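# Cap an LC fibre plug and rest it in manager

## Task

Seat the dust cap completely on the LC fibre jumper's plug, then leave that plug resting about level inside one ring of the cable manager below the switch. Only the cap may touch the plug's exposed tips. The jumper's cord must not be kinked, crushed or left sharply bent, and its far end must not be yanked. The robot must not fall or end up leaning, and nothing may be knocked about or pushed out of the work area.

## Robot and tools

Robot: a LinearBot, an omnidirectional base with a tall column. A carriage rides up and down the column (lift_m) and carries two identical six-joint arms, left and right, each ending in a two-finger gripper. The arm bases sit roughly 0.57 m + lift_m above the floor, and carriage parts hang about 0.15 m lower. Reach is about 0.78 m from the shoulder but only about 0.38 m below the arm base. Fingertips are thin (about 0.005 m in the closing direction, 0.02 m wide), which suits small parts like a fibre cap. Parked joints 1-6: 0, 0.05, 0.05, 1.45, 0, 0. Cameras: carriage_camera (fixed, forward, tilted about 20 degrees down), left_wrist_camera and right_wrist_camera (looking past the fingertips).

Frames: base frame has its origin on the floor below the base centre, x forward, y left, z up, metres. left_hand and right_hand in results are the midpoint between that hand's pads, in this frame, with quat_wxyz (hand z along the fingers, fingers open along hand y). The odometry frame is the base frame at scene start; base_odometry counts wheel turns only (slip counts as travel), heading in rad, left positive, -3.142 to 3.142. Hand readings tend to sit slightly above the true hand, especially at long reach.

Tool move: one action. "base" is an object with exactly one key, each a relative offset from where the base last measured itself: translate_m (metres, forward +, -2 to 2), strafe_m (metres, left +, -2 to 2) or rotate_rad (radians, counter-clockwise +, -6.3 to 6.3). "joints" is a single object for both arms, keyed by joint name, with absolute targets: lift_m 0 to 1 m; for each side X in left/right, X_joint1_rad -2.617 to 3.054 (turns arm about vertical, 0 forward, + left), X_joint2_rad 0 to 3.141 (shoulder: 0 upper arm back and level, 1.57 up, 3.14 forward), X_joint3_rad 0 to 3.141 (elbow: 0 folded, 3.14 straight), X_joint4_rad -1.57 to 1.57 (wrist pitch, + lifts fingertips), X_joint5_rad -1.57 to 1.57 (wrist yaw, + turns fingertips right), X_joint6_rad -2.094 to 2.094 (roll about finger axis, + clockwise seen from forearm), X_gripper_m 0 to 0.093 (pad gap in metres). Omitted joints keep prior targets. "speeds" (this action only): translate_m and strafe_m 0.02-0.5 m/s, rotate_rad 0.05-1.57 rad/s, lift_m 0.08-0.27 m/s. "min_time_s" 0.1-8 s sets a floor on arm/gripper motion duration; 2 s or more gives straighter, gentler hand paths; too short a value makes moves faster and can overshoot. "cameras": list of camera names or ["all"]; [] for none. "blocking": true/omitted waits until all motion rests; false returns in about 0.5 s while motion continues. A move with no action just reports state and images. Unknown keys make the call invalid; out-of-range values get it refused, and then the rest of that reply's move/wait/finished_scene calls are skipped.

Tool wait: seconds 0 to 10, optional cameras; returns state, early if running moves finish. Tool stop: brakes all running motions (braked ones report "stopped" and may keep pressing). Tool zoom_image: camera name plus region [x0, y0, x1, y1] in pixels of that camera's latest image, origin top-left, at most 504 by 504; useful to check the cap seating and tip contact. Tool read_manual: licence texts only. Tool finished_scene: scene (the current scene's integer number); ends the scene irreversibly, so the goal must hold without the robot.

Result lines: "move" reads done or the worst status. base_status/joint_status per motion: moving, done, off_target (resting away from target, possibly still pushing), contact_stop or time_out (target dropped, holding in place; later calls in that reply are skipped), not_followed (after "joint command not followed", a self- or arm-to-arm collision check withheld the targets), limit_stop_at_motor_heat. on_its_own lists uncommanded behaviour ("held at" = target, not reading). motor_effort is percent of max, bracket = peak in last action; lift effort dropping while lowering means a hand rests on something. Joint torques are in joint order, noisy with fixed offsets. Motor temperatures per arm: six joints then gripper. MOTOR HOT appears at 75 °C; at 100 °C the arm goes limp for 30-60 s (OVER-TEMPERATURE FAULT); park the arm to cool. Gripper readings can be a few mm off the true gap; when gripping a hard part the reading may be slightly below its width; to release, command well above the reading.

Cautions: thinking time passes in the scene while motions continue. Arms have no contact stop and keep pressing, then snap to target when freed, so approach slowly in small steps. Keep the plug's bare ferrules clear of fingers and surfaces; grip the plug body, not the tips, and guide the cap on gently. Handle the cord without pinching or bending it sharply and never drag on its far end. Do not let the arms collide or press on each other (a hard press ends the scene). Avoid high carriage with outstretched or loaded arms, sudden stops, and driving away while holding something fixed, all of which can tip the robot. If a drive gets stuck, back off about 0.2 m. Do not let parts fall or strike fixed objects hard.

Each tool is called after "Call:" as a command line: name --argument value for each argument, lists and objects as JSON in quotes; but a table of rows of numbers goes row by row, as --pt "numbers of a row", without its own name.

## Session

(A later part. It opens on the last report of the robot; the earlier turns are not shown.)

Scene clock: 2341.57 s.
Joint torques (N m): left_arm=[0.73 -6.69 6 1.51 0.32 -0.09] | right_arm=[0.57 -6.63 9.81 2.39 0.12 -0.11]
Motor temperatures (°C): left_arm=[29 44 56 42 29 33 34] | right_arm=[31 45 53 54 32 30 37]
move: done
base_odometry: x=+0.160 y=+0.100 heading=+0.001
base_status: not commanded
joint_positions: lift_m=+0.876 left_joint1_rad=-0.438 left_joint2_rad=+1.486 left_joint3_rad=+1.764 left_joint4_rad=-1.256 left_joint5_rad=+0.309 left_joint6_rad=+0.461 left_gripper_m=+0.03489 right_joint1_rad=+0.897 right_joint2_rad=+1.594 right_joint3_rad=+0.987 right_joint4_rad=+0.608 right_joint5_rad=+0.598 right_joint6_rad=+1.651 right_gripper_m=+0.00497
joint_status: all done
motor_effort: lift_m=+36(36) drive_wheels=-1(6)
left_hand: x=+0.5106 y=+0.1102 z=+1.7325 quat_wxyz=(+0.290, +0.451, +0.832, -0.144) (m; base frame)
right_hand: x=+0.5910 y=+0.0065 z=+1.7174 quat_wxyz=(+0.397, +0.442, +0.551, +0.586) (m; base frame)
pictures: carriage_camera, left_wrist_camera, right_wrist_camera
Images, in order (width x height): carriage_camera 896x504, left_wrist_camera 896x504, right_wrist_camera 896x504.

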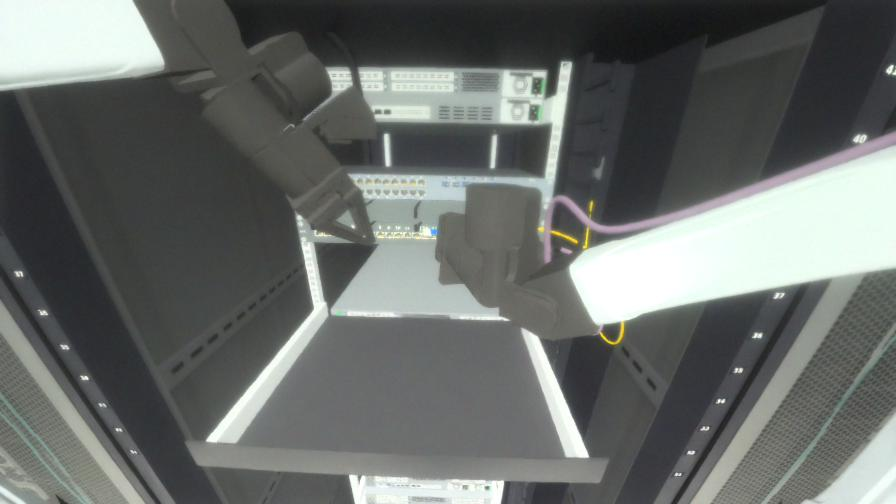

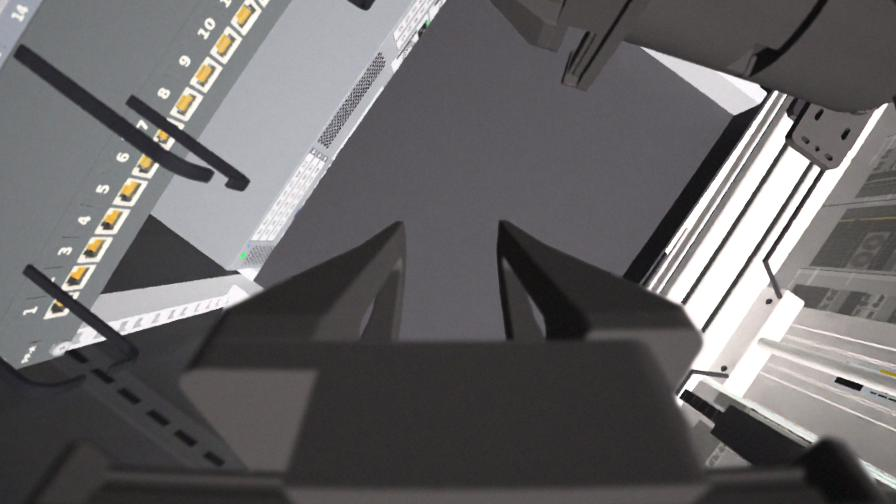

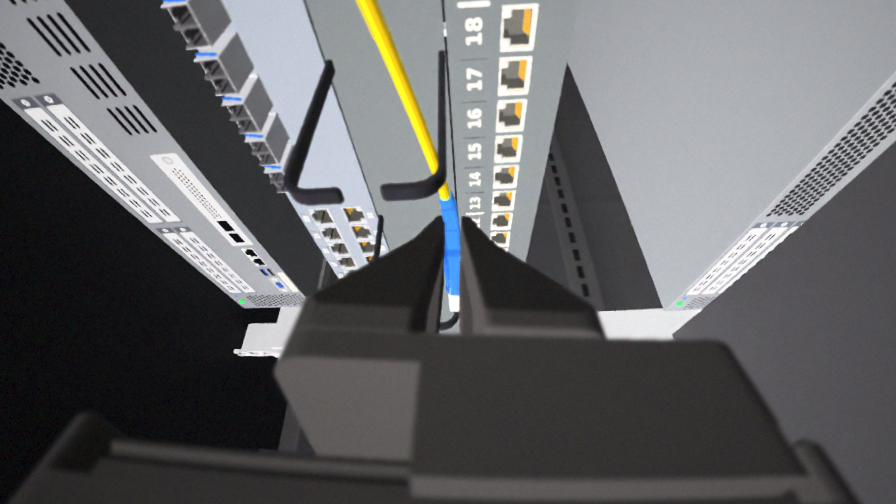

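Call:
zoom_image --camera "right_wrist_camera" --region '[340, 160, 560, 350]'

Call:
move --joints '{"lift_m":0.889}' --cameras '["right_wrist_camera","left_wrist_camera"]'

Call:
zoom_image --camera "right_wrist_camera" --region '[340, 160, 560, 350]'

Scaled by 2.291 from the camera's 896x504 image, which has a finer 1280x720 frame.

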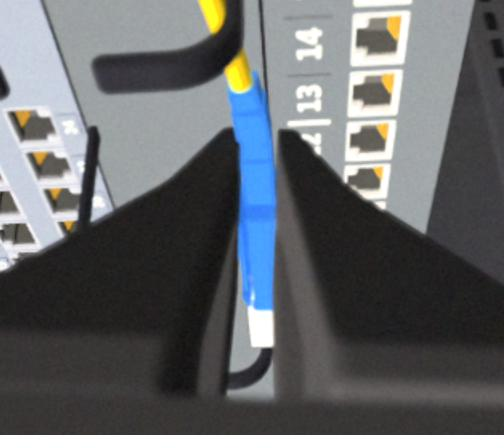

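Scene clock: 2345.63 s.
Joint torques (N m): left_arm=[0.7 -6.63 6.42 1.46 0.32 -0.09] | right_arm=[0.53 -7.23 9.1 2.32 0.09 -0.11]
Motor temperatures (°C): left_arm=[29 44 56 41 29 33 34] | right_arm=[31 44 53 54 32 30 37]
move: done
base_odometry: x=+0.160 y=+0.100 heading=+0.001
base_status: not commanded
joint_positions: lift_m=+0.889 left_joint1_rad=-0.438 left_joint2_rad=+1.485 left_joint3_rad=+1.759 left_joint4_rad=-1.250 left_joint5_rad=+0.311 left_joint6_rad=+0.460 left_gripper_m=+0.03489 right_joint1_rad=+0.897 right_joint2_rad=+1.600 right_joint3_rad=+0.995 right_joint4_rad=+0.614 right_joint5_rad=+0.601 right_joint6_rad=+1.651 right_gripper_m=+0.00497
joint_status: all done
motor_effort: lift_m=+36(42) drive_wheels=+4(5)
left_hand: x=+0.5109 y=+0.1097 z=+1.7451 quat_wxyz=(+0.291, +0.451, +0.831, -0.145) (m; base frame)
right_hand: x=+0.5922 y=+0.0073 z=+1.7322 quat_wxyz=(+0.398, +0.443, +0.548, +0.588) (m; base frame)
pictures: left_wrist_camera, right_wrist_camera
Images, in order (width x height): left_wrist_camera 896x504, right_wrist_camera 896x504.

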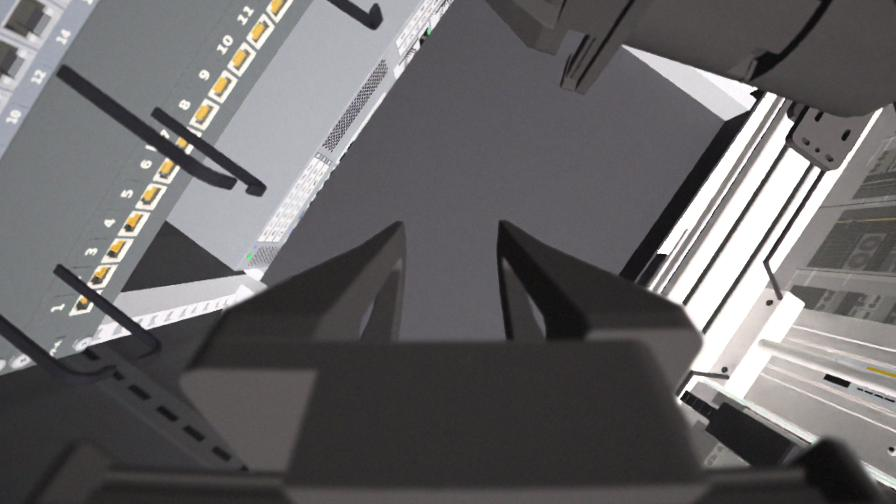

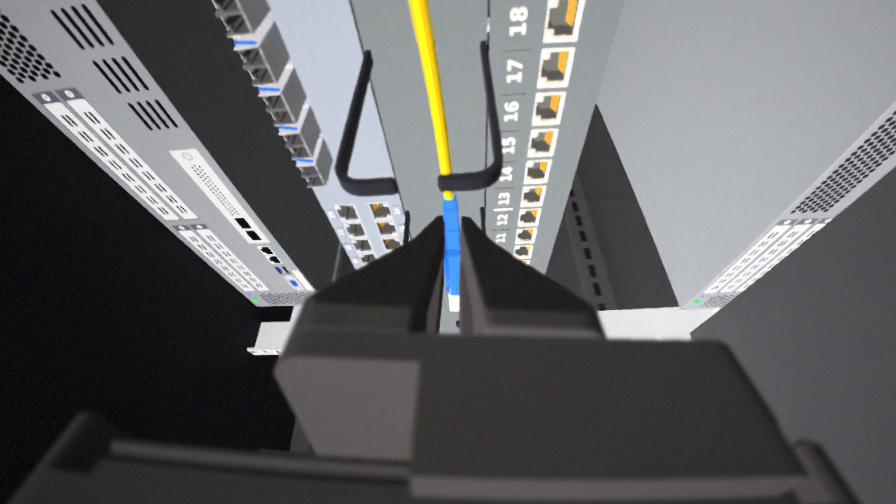

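Scaled by 2.291 from the camera's 896x504 image, which has a finer 1280x720 frame.

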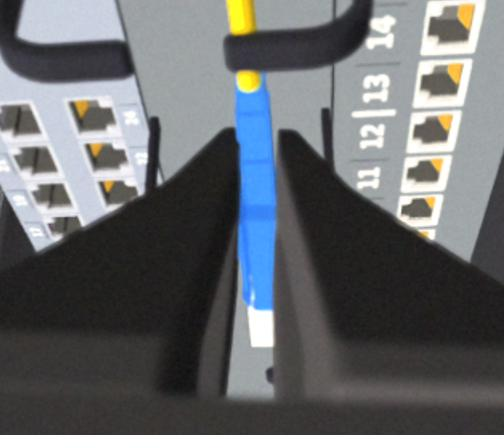

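Call:
move --joints '{"right_joint1_rad":0.970,"right_joint2_rad":1.721,"right_joint3_rad":1.133,"right_joint4_rad":0.596,"right_joint5_rad":0.876,"right_joint6_rad":1.66}' --min_time_s 3 --cameras '["right_wrist_camera","left_wrist_camera"]'

Call:
zoom_image --camera "right_wrist_camera" --region '[340, 160, 560, 350]'

Scene clock: 2362.83 s.
Joint torques (N m): left_arm=[0.72 -6.63 6.38 1.47 0.31 -0.09] | right_arm=[0.62 -7.5 9.74 2.05 0.1 -0.11]
Motor temperatures (°C): left_arm=[29 45 55 41 29 33 34] | right_arm=[31 44 54 54 32 30 37]
move: done
base_odometry: x=+0.160 y=+0.100 heading=+0.001
base_status: not commanded
joint_positions: lift_m=+0.889 left_joint1_rad=-0.438 left_joint2_rad=+1.485 left_joint3_rad=+1.759 left_joint4_rad=-1.250 left_joint5_rad=+0.311 left_joint6_rad=+0.460 left_gripper_m=+0.03489 right_joint1_rad=+0.964 right_joint2_rad=+1.704 right_joint3_rad=+1.107 right_joint4_rad=+0.611 right_joint5_rad=+0.866 right_joint6_rad=+1.651 right_gripper_m=+0.00497
joint_status: all done
motor_effort: lift_m=+36(36) drive_wheels=+1(5)
left_hand: x=+0.5109 y=+0.1097 z=+1.7451 quat_wxyz=(+0.291, +0.451, +0.831, -0.145) (m; base frame)
right_hand: x=+0.5968 y=+0.0103 z=+1.7326 quat_wxyz=(+0.453, +0.496, +0.500, +0.547) (m; base frame)
pictures: left_wrist_camera, right_wrist_camera
Images, in order (width x height): left_wrist_camera 896x504, right_wrist_camera 896x504.

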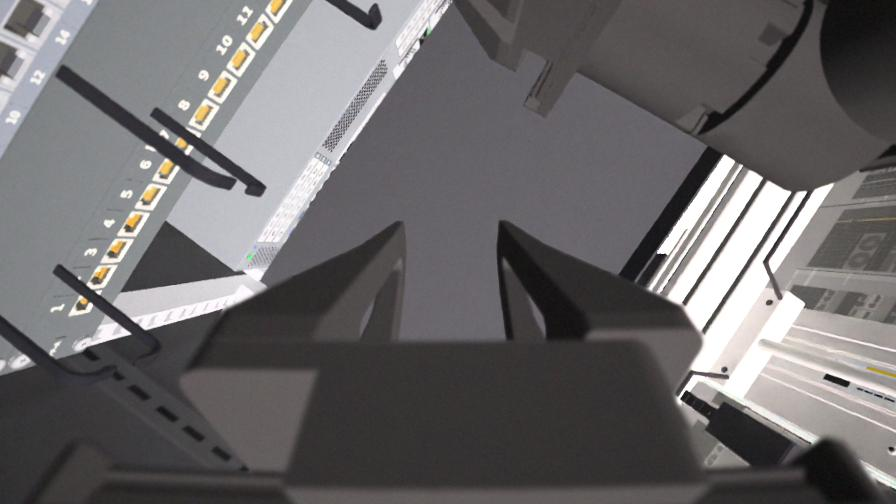

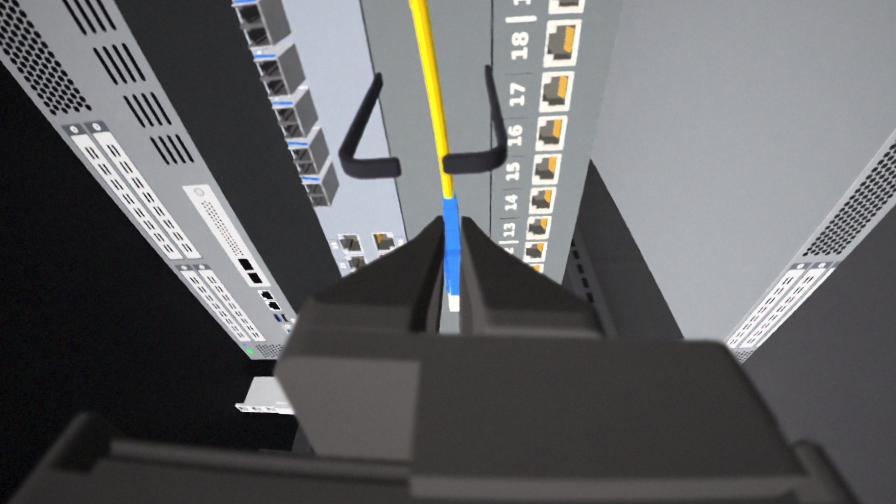

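Scaled by 2.291 from the camera's 896x504 image, which has a finer 1280x720 frame.

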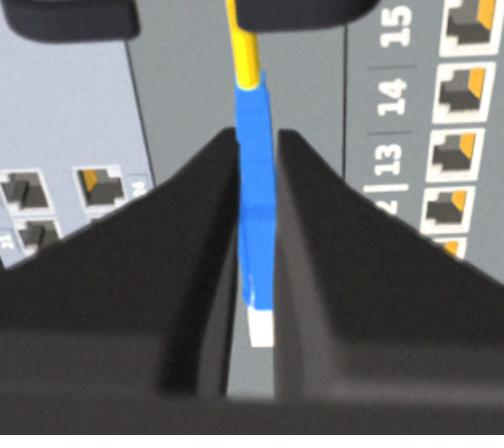

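Call:
move --joints '{"left_joint1_rad":-0.43,"left_joint2_rad":1.466,"left_joint3_rad":1.752,"left_joint4_rad":-1.0,"left_joint5_rad":0.321,"left_joint6_rad":0.45}' --min_time_s 2 --cameras '["left_wrist_camera"]'

Scene clock: 2373.60 s.
Joint torques (N m): left_arm=[0.7 -6.8 8.54 2.82 0.3 -0.09] | right_arm=[0.57 -7.5 9.73 2.05 0.11 -0.11]
Motor temperatures (°C): left_arm=[29 45 55 41 29 33 34] | right_arm=[31 45 55 54 32 30 37]
move: off_target
base_odometry: x=+0.160 y=+0.100 heading=+0.001
base_status: not commanded
joint_positions: lift_m=+0.889 left_joint1_rad=-0.438 left_joint2_rad=+1.485 left_joint3_rad=+1.737 left_joint4_rad=-1.111 left_joint5_rad=+0.311 left_joint6_rad=+0.460 left_gripper_m=+0.03489 right_joint1_rad=+0.964 right_joint2_rad=+1.704 right_joint3_rad=+1.107 right_joint4_rad=+0.611 right_joint5_rad=+0.867 right_joint6_rad=+1.651 right_gripper_m=+0.00497
joint_status: left_joint4_rad off_target (ended at -1.111, target -1.000); the others done
motor_effort: lift_m=+36(36) drive_wheels=+4(5)
left_hand: x=+0.5335 y=+0.0991 z=+1.7572 quat_wxyz=(+0.346, +0.451, +0.811, -0.141) (m; base frame)
right_hand: x=+0.5969 y=+0.0102 z=+1.7326 quat_wxyz=(+0.453, +0.496, +0.499, +0.547) (m; base frame)
pictures: left_wrist_camera
Images, in order (width x height): left_wrist_camera 896x504.

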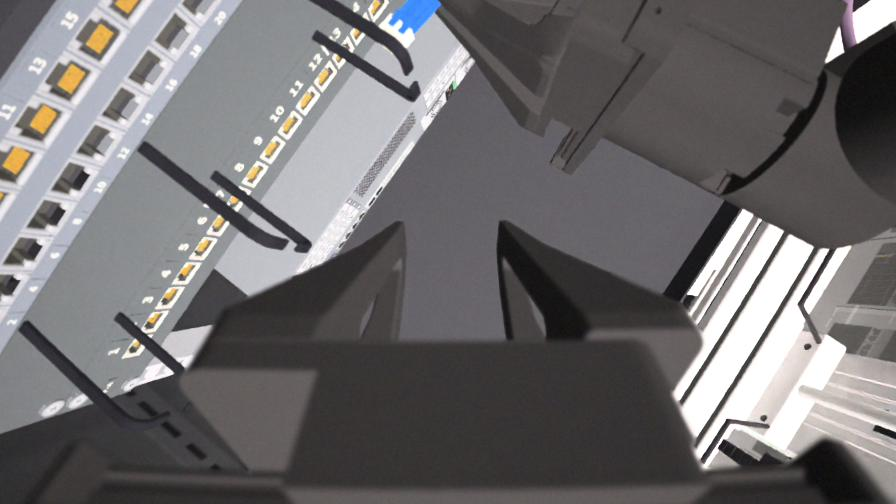

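Call:
move --joints '{"left_joint1_rad":-0.43,"left_joint2_rad":1.466,"left_joint3_rad":1.752,"left_joint4_rad":-1.13,"left_joint5_rad":0.321,"left_joint6_rad":0.45}' --min_time_s 1.5 --cameras '["left_wrist_camera","right_wrist_camera","carriage_camera"]'

Scene clock: 2386.03 s.
Joint torques (N m): left_arm=[0.7 -6.8 8.51 1.54 0.3 -0.09] | right_arm=[0.61 -7.51 9.73 2.05 0.11 -0.11]
Motor temperatures (°C): left_arm=[29 45 55 45 29 33 34] | right_arm=[31 45 56 53 32 30 37]
move: done
base_odometry: x=+0.160 y=+0.100 heading=+0.001
base_status: not commanded
joint_positions: lift_m=+0.889 left_joint1_rad=-0.438 left_joint2_rad=+1.485 left_joint3_rad=+1.737 left_joint4_rad=-1.126 left_joint5_rad=+0.311 left_joint6_rad=+0.460 left_gripper_m=+0.03489 right_joint1_rad=+0.964 right_joint2_rad=+1.704 right_joint3_rad=+1.107 right_joint4_rad=+0.611 right_joint5_rad=+0.867 right_joint6_rad=+1.651 right_gripper_m=+0.00497
joint_status: all done
motor_effort: lift_m=+36(36) drive_wheels=+3(6)
left_hand: x=+0.5310 y=+0.1003 z=+1.7549 quat_wxyz=(+0.339, +0.451, +0.814, -0.142) (m; base frame)
right_hand: x=+0.5969 y=+0.0102 z=+1.7326 quat_wxyz=(+0.453, +0.496, +0.499, +0.547) (m; base frame)
pictures: carriage_camera, left_wrist_camera, right_wrist_camera
Images, in order (width x height): carriage_camera 896x504, left_wrist_camera 896x504, right_wrist_camera 896x504.

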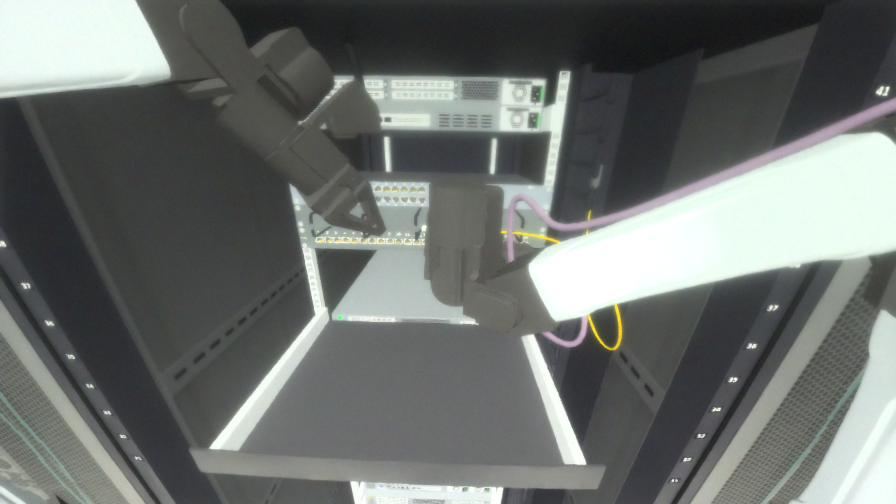

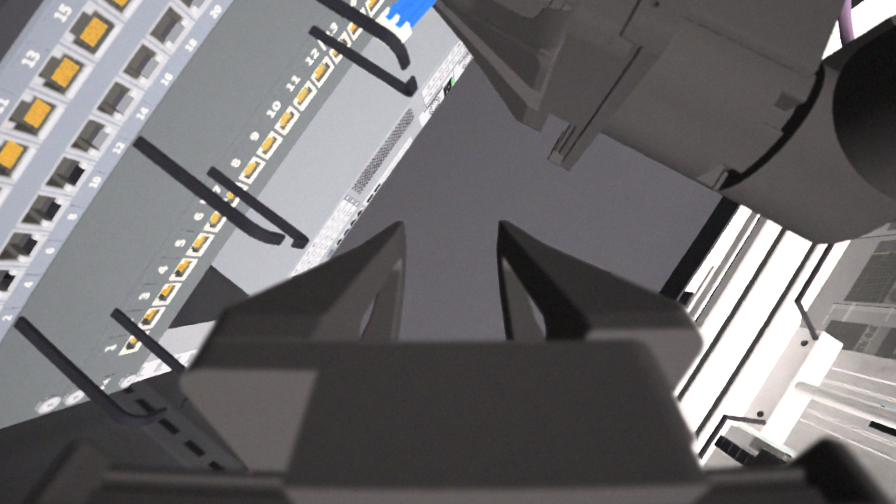

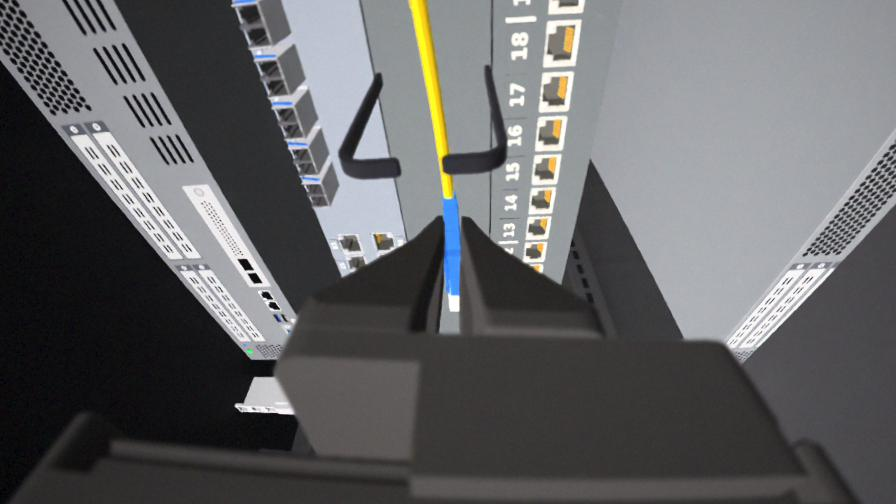

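Call:
zoom_image --camera "left_wrist_camera" --region '[300, 0, 520, 130]'

Scaled by 2.291 from the camera's 896x504 image, which has a finer 1280x720 frame.

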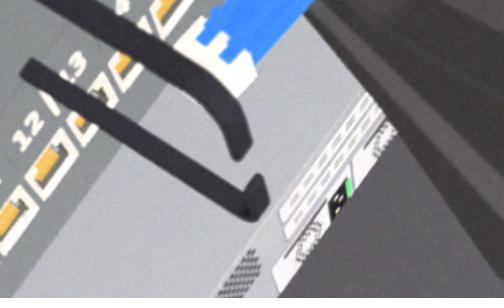

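Call:
move --joints '{"right_joint1_rad":0.992,"right_joint2_rad":1.764,"right_joint3_rad":1.187,"right_joint4_rad":0.577,"right_joint5_rad":0.902,"right_joint6_rad":1.66}' --min_time_s 3 --cameras '["right_wrist_camera","left_wrist_camera"]'

Call:
zoom_image --camera "left_wrist_camera" --region '[300, 0, 520, 130]'

Scene clock: 2396.80 s.
Joint torques (N m): left_arm=[0.7 -6.82 8.51 1.55 0.31 -0.09] | right_arm=[0.59 -7.86 9.74 2.03 0.1 -0.11]
Motor temperatures (°C): left_arm=[29 45 56 44 29 33 34] | right_arm=[31 45 56 53 32 30 37]
move: done
base_odometry: x=+0.160 y=+0.100 heading=+0.001
base_status: not commanded
joint_positions: lift_m=+0.889 left_joint1_rad=-0.438 left_joint2_rad=+1.485 left_joint3_rad=+1.737 left_joint4_rad=-1.126 left_joint5_rad=+0.311 left_joint6_rad=+0.460 left_gripper_m=+0.03489 right_joint1_rad=+0.985 right_joint2_rad=+1.746 right_joint3_rad=+1.161 right_joint4_rad=+0.592 right_joint5_rad=+0.893 right_joint6_rad=+1.651 right_gripper_m=+0.00497
joint_status: all done
motor_effort: lift_m=+36(36) drive_wheels=+1(6)
left_hand: x=+0.5309 y=+0.1003 z=+1.7548 quat_wxyz=(+0.339, +0.451, +0.814, -0.142) (m; base frame)
right_hand: x=+0.5971 y=+0.0237 z=+1.7322 quat_wxyz=(+0.455, +0.497, +0.501, +0.543) (m; base frame)
pictures: left_wrist_camera, right_wrist_camera
Images, in order (width x height): left_wrist_camera 896x504, right_wrist_camera 896x504.

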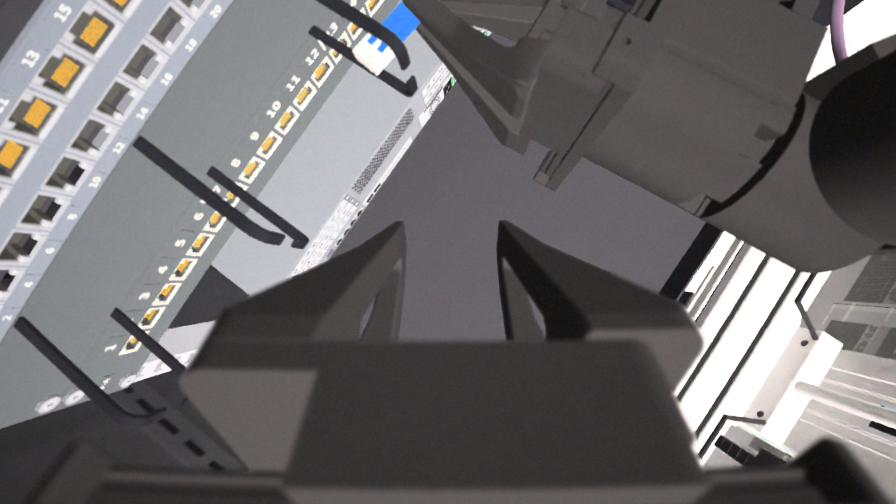

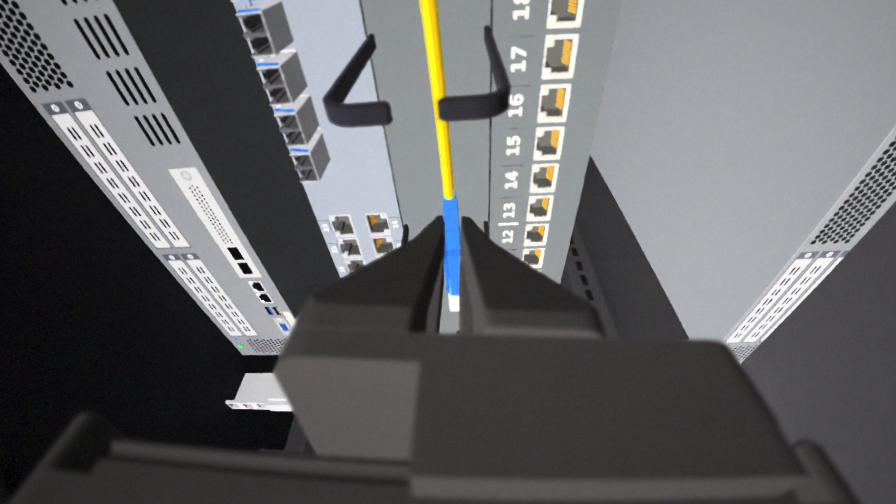

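Scaled by 2.291 from the camera's 896x504 image, which has a finer 1280x720 frame.

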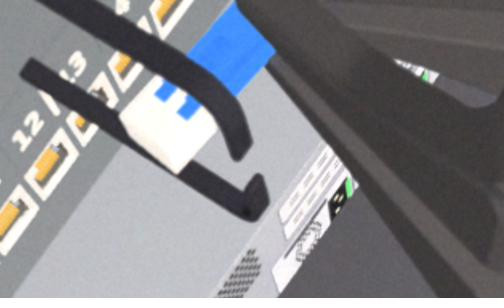

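Call:
move --joints '{"right_joint1_rad":1.015,"right_joint2_rad":1.808,"right_joint3_rad":1.241,"right_joint4_rad":0.571,"right_joint5_rad":0.924,"right_joint6_rad":1.66}' --min_time_s 3 --cameras '["right_wrist_camera","left_wrist_camera","carriage_camera"]'

Call:
zoom_image --camera "left_wrist_camera" --region '[300, 0, 520, 130]'

Call:
zoom_image --camera "right_wrist_camera" --region '[300, 60, 600, 350]'

Scene clock: 2405.47 s.
Joint torques (N m): left_arm=[0.73 -6.79 8.54 1.54 0.3 -0.08] | right_arm=[0.62 -8.27 9.76 2.01 0.11 -0.11]
Motor temperatures (°C): left_arm=[29 45 56 44 29 33 33] | right_arm=[31 45 55 53 32 30 37]
move: done
base_odometry: x=+0.160 y=+0.100 heading=+0.001
base_status: not commanded
joint_positions: lift_m=+0.889 left_joint1_rad=-0.438 left_joint2_rad=+1.485 left_joint3_rad=+1.737 left_joint4_rad=-1.126 left_joint5_rad=+0.311 left_joint6_rad=+0.460 left_gripper_m=+0.03489 right_joint1_rad=+1.009 right_joint2_rad=+1.790 right_joint3_rad=+1.215 right_joint4_rad=+0.586 right_joint5_rad=+0.915 right_joint6_rad=+1.651 right_gripper_m=+0.00497
joint_status: all done
motor_effort: lift_m=+36(36) drive_wheels=+3(7)
left_hand: x=+0.5309 y=+0.1003 z=+1.7548 quat_wxyz=(+0.339, +0.451, +0.814, -0.142) (m; base frame)
right_hand: x=+0.5962 y=+0.0389 z=+1.7333 quat_wxyz=(+0.454, +0.497, +0.499, +0.545) (m; base frame)
pictures: carriage_camera, left_wrist_camera, right_wrist_camera
Images, in order (width x height): carriage_camera 896x504, left_wrist_camera 896x504, right_wrist_camera 896x504.

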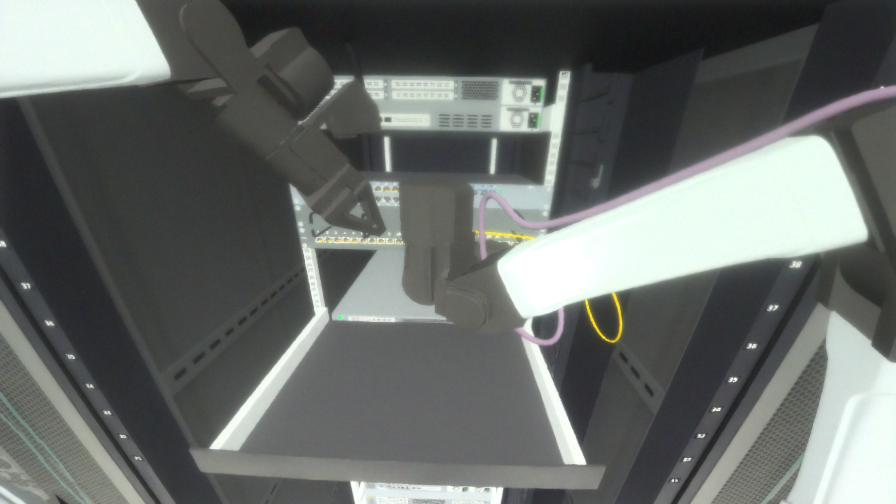

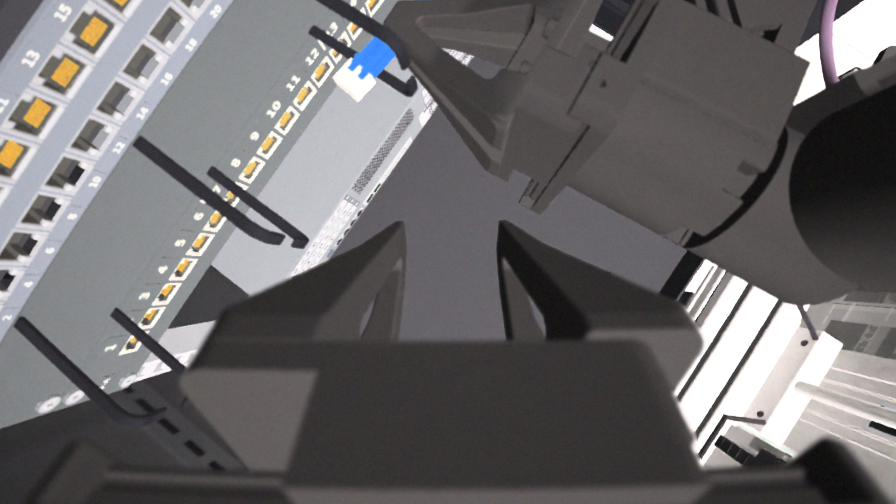

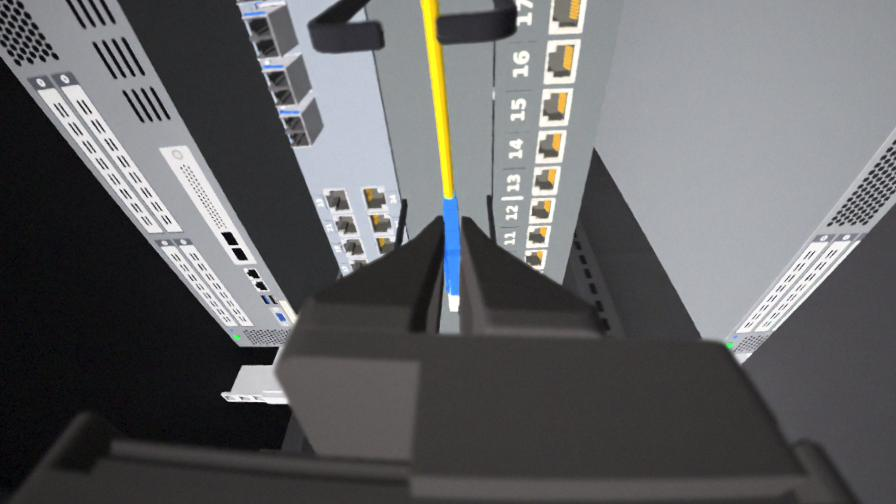

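Scaled by 2.291 from the camera's 896x504 image, which has a finer 1280x720 frame.

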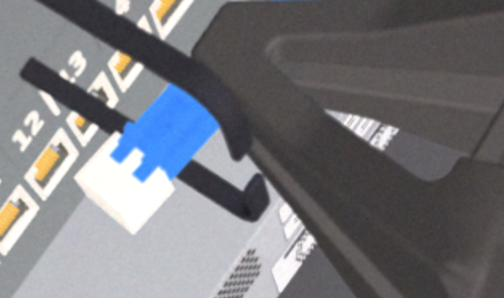

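Scaled by 1.680 from the camera's 896x504 image, which has a finer 1280x720 frame.

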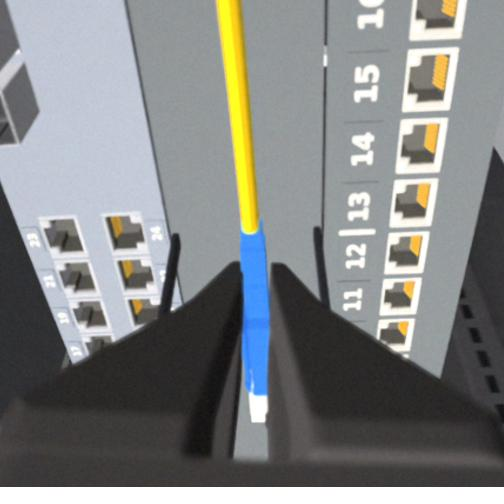

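Call:
move --joints '{"lift_m":0.881,"right_joint6_rad":1.62}' --speeds '{"lift_m":0.08}' --cameras '["right_wrist_camera","left_wrist_camera"]'

Call:
zoom_image --camera "left_wrist_camera" --region '[300, 0, 520, 130]'

Call:
zoom_image --camera "right_wrist_camera" --region '[300, 60, 600, 350]'

Scene clock: 2431.63 s.
Joint torques (N m): left_arm=[0.75 -6.69 8.53 1.59 0.3 -0.1] | right_arm=[0.68 -8.73 9.11 2.05 0.05 -0.33]
Motor temperatures (°C): left_arm=[29 45 56 43 29 33 33] | right_arm=[31 45 54 51 32 30 37]
move: done
base_odometry: x=+0.160 y=+0.100 heading=+0.001
base_status: not commanded
joint_positions: lift_m=+0.881 left_joint1_rad=-0.438 left_joint2_rad=+1.484 left_joint3_rad=+1.737 left_joint4_rad=-1.131 left_joint5_rad=+0.311 left_joint6_rad=+0.460 left_gripper_m=+0.03489 right_joint1_rad=+1.009 right_joint2_rad=+1.795 right_joint3_rad=+1.222 right_joint4_rad=+0.580 right_joint5_rad=+0.921 right_joint6_rad=+1.631 right_gripper_m=+0.00497
joint_status: all done
motor_effort: lift_m=+34(35) drive_wheels=+5(5)
left_hand: x=+0.5298 y=+0.1008 z=+1.7466 quat_wxyz=(+0.337, +0.451, +0.814, -0.142) (m; base frame)
right_hand: x=+0.5970 y=+0.0391 z=+1.7250 quat_wxyz=(+0.461, +0.494, +0.504, +0.538) (m; base frame)
pictures: left_wrist_camera, right_wrist_camera
Images, in order (width x height): left_wrist_camera 896x504, right_wrist_camera 896x504.

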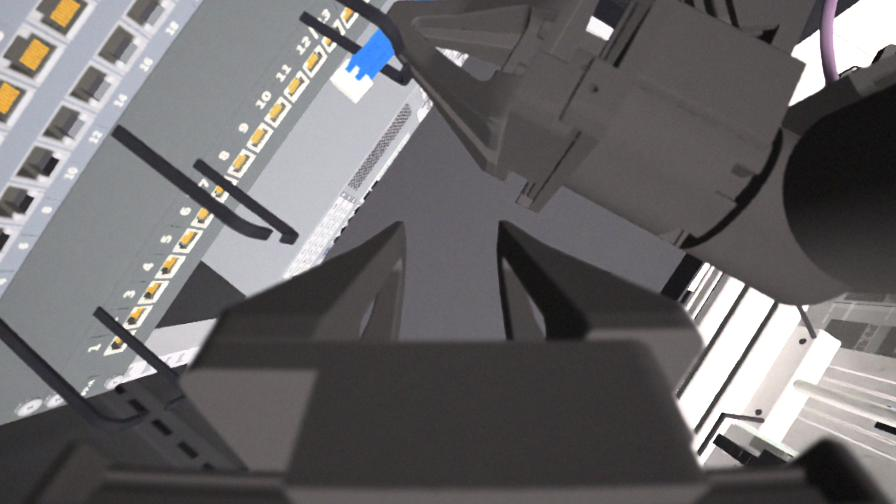

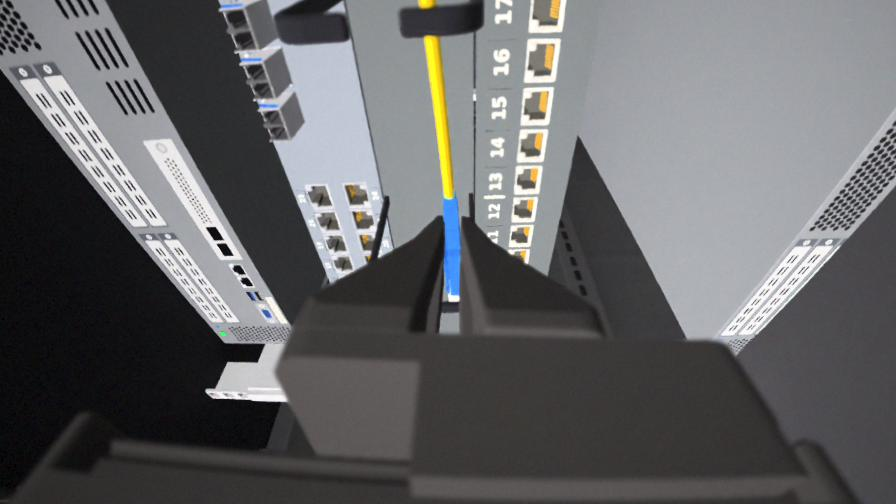

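Scaled by 2.291 from the camera's 896x504 image, which has a finer 1280x720 frame.

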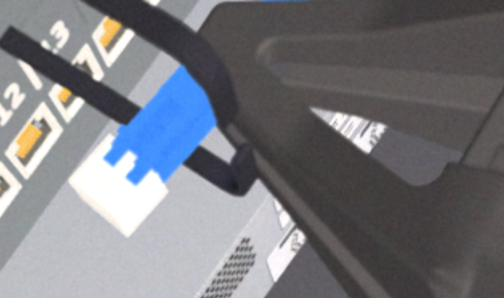

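Scaled by 1.680 from the camera's 896x504 image, which has a finer 1280x720 frame.

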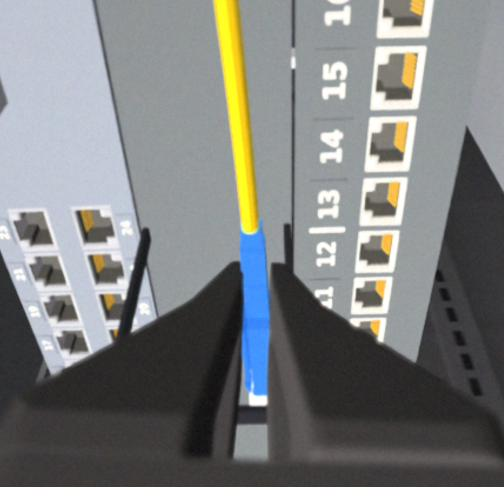

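Call:
move --joints '{"lift_m":0.8795}' --speeds '{"lift_m":0.08}' --cameras '["right_wrist_camera","left_wrist_camera"]'

Call:
zoom_image --camera "left_wrist_camera" --region '[300, 0, 520, 130]'

Scene clock: 2438.17 s.
Joint torques (N m): left_arm=[0.69 -6.64 8.58 1.61 0.3 -0.09] | right_arm=[0.59 -8.87 9.16 2.09 0.05 -0.32]
Motor temperatures (°C): left_arm=[29 46 56 43 29 33 33] | right_arm=[31 45 54 51 32 30 37]
move: done
base_odometry: x=+0.160 y=+0.100 heading=+0.001
base_status: not commanded
joint_positions: lift_m=+0.880 left_joint1_rad=-0.438 left_joint2_rad=+1.484 left_joint3_rad=+1.737 left_joint4_rad=-1.132 left_joint5_rad=+0.311 left_joint6_rad=+0.460 left_gripper_m=+0.03489 right_joint1_rad=+1.009 right_joint2_rad=+1.795 right_joint3_rad=+1.222 right_joint4_rad=+0.579 right_joint5_rad=+0.921 right_joint6_rad=+1.630 right_gripper_m=+0.00497
joint_status: all done
motor_effort: lift_m=+33(33) drive_wheels=+1(4)
left_hand: x=+0.5296 y=+0.1009 z=+1.7452 quat_wxyz=(+0.337, +0.451, +0.814, -0.142) (m; base frame)
right_hand: x=+0.5971 y=+0.0392 z=+1.7230 quat_wxyz=(+0.462, +0.493, +0.505, +0.537) (m; base frame)
pictures: left_wrist_camera, right_wrist_camera
Images, in order (width x height): left_wrist_camera 896x504, right_wrist_camera 896x504.

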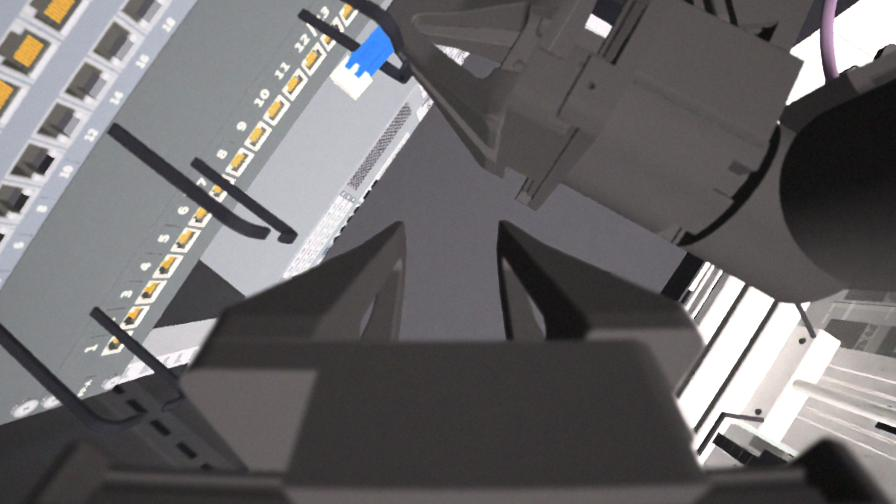

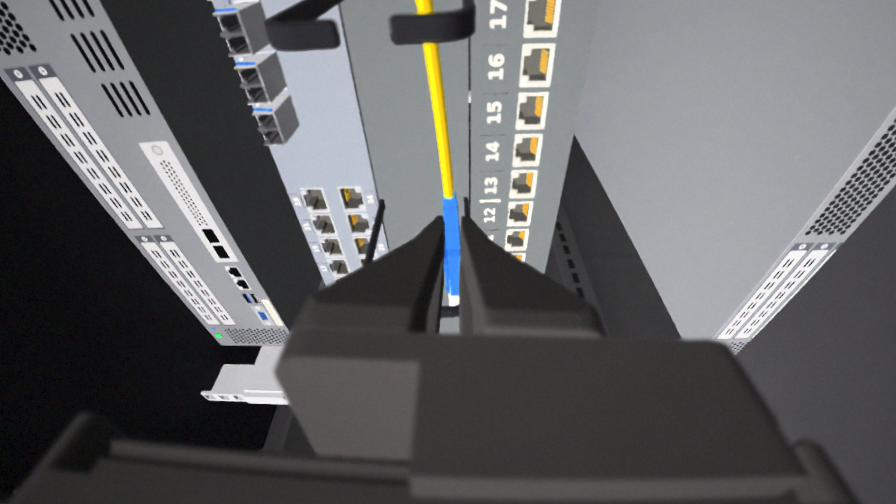

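Scaled by 2.291 from the camera's 896x504 image, which has a finer 1280x720 frame.

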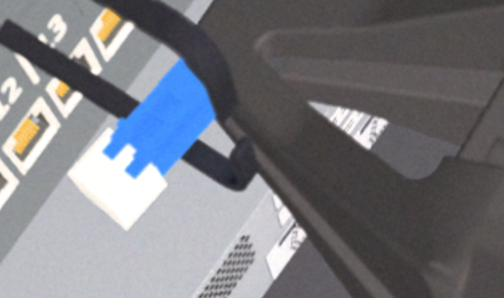

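Call:
move --joints '{"right_gripper_m":0.012}' --min_time_s 1.5 --cameras '["right_wrist_camera","left_wrist_camera"]'

Call:
zoom_image --camera "left_wrist_camera" --region '[300, 0, 520, 130]'

Call:
zoom_image --camera "right_wrist_camera" --region '[300, 60, 600, 350]'

Scene clock: 2443.93 s.
Joint torques (N m): left_arm=[0.73 -6.63 8.51 1.61 0.31 -0.09] | right_arm=[0.62 -8.85 9.1 2.09 0.05 -0.32]
Motor temperatures (°C): left_arm=[29 46 57 43 29 33 33] | right_arm=[31 45 54 50 32 30 36]
move: done
base_odometry: x=+0.160 y=+0.100 heading=+0.001
base_status: not commanded
joint_positions: lift_m=+0.880 left_joint1_rad=-0.438 left_joint2_rad=+1.484 left_joint3_rad=+1.737 left_joint4_rad=-1.132 left_joint5_rad=+0.311 left_joint6_rad=+0.460 left_gripper_m=+0.03489 right_joint1_rad=+1.009 right_joint2_rad=+1.795 right_joint3_rad=+1.222 right_joint4_rad=+0.579 right_joint5_rad=+0.921 right_joint6_rad=+1.630 right_gripper_m=+0.01189
joint_status: all done
motor_effort: lift_m=+33(33) drive_wheels=+5(5)
left_hand: x=+0.5296 y=+0.1009 z=+1.7452 quat_wxyz=(+0.337, +0.451, +0.814, -0.142) (m; base frame)
right_hand: x=+0.5971 y=+0.0392 z=+1.7230 quat_wxyz=(+0.462, +0.493, +0.505, +0.537) (m; base frame)
pictures: left_wrist_camera, right_wrist_camera
Images, in order (width x height): left_wrist_camera 896x504, right_wrist_camera 896x504.

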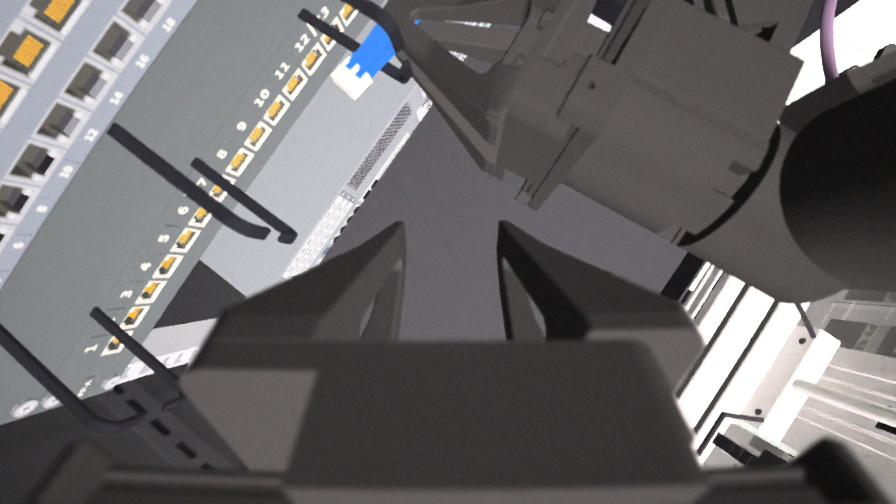

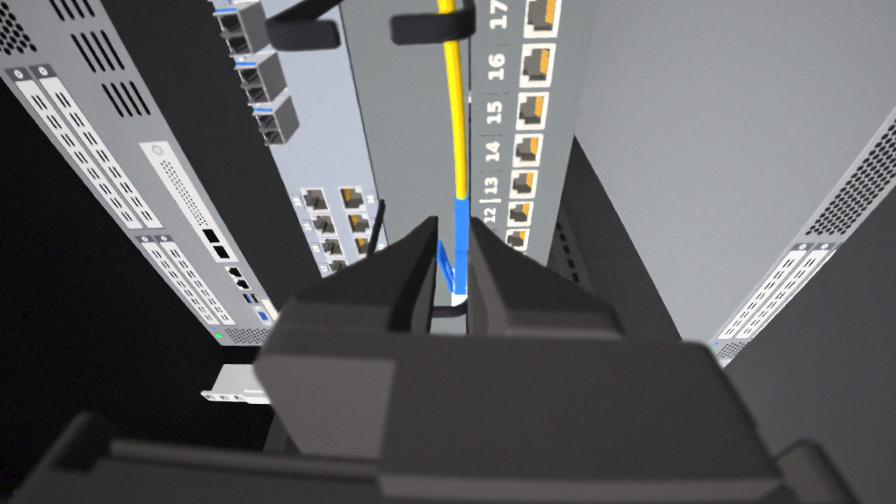

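Scaled by 2.291 from the camera's 896x504 image, which has a finer 1280x720 frame.

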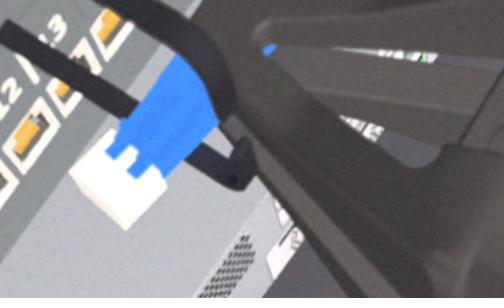

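Scaled by 1.680 from the camera's 896x504 image, which has a finer 1280x720 frame.

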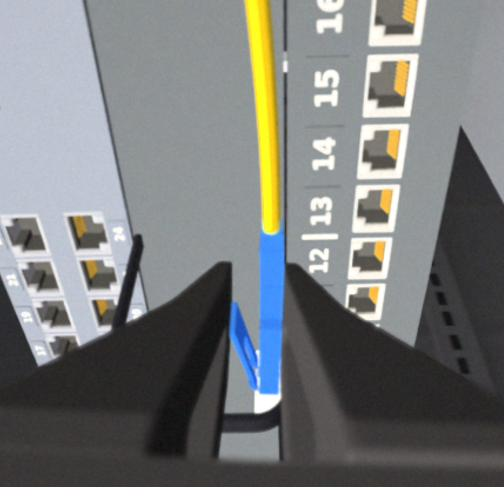

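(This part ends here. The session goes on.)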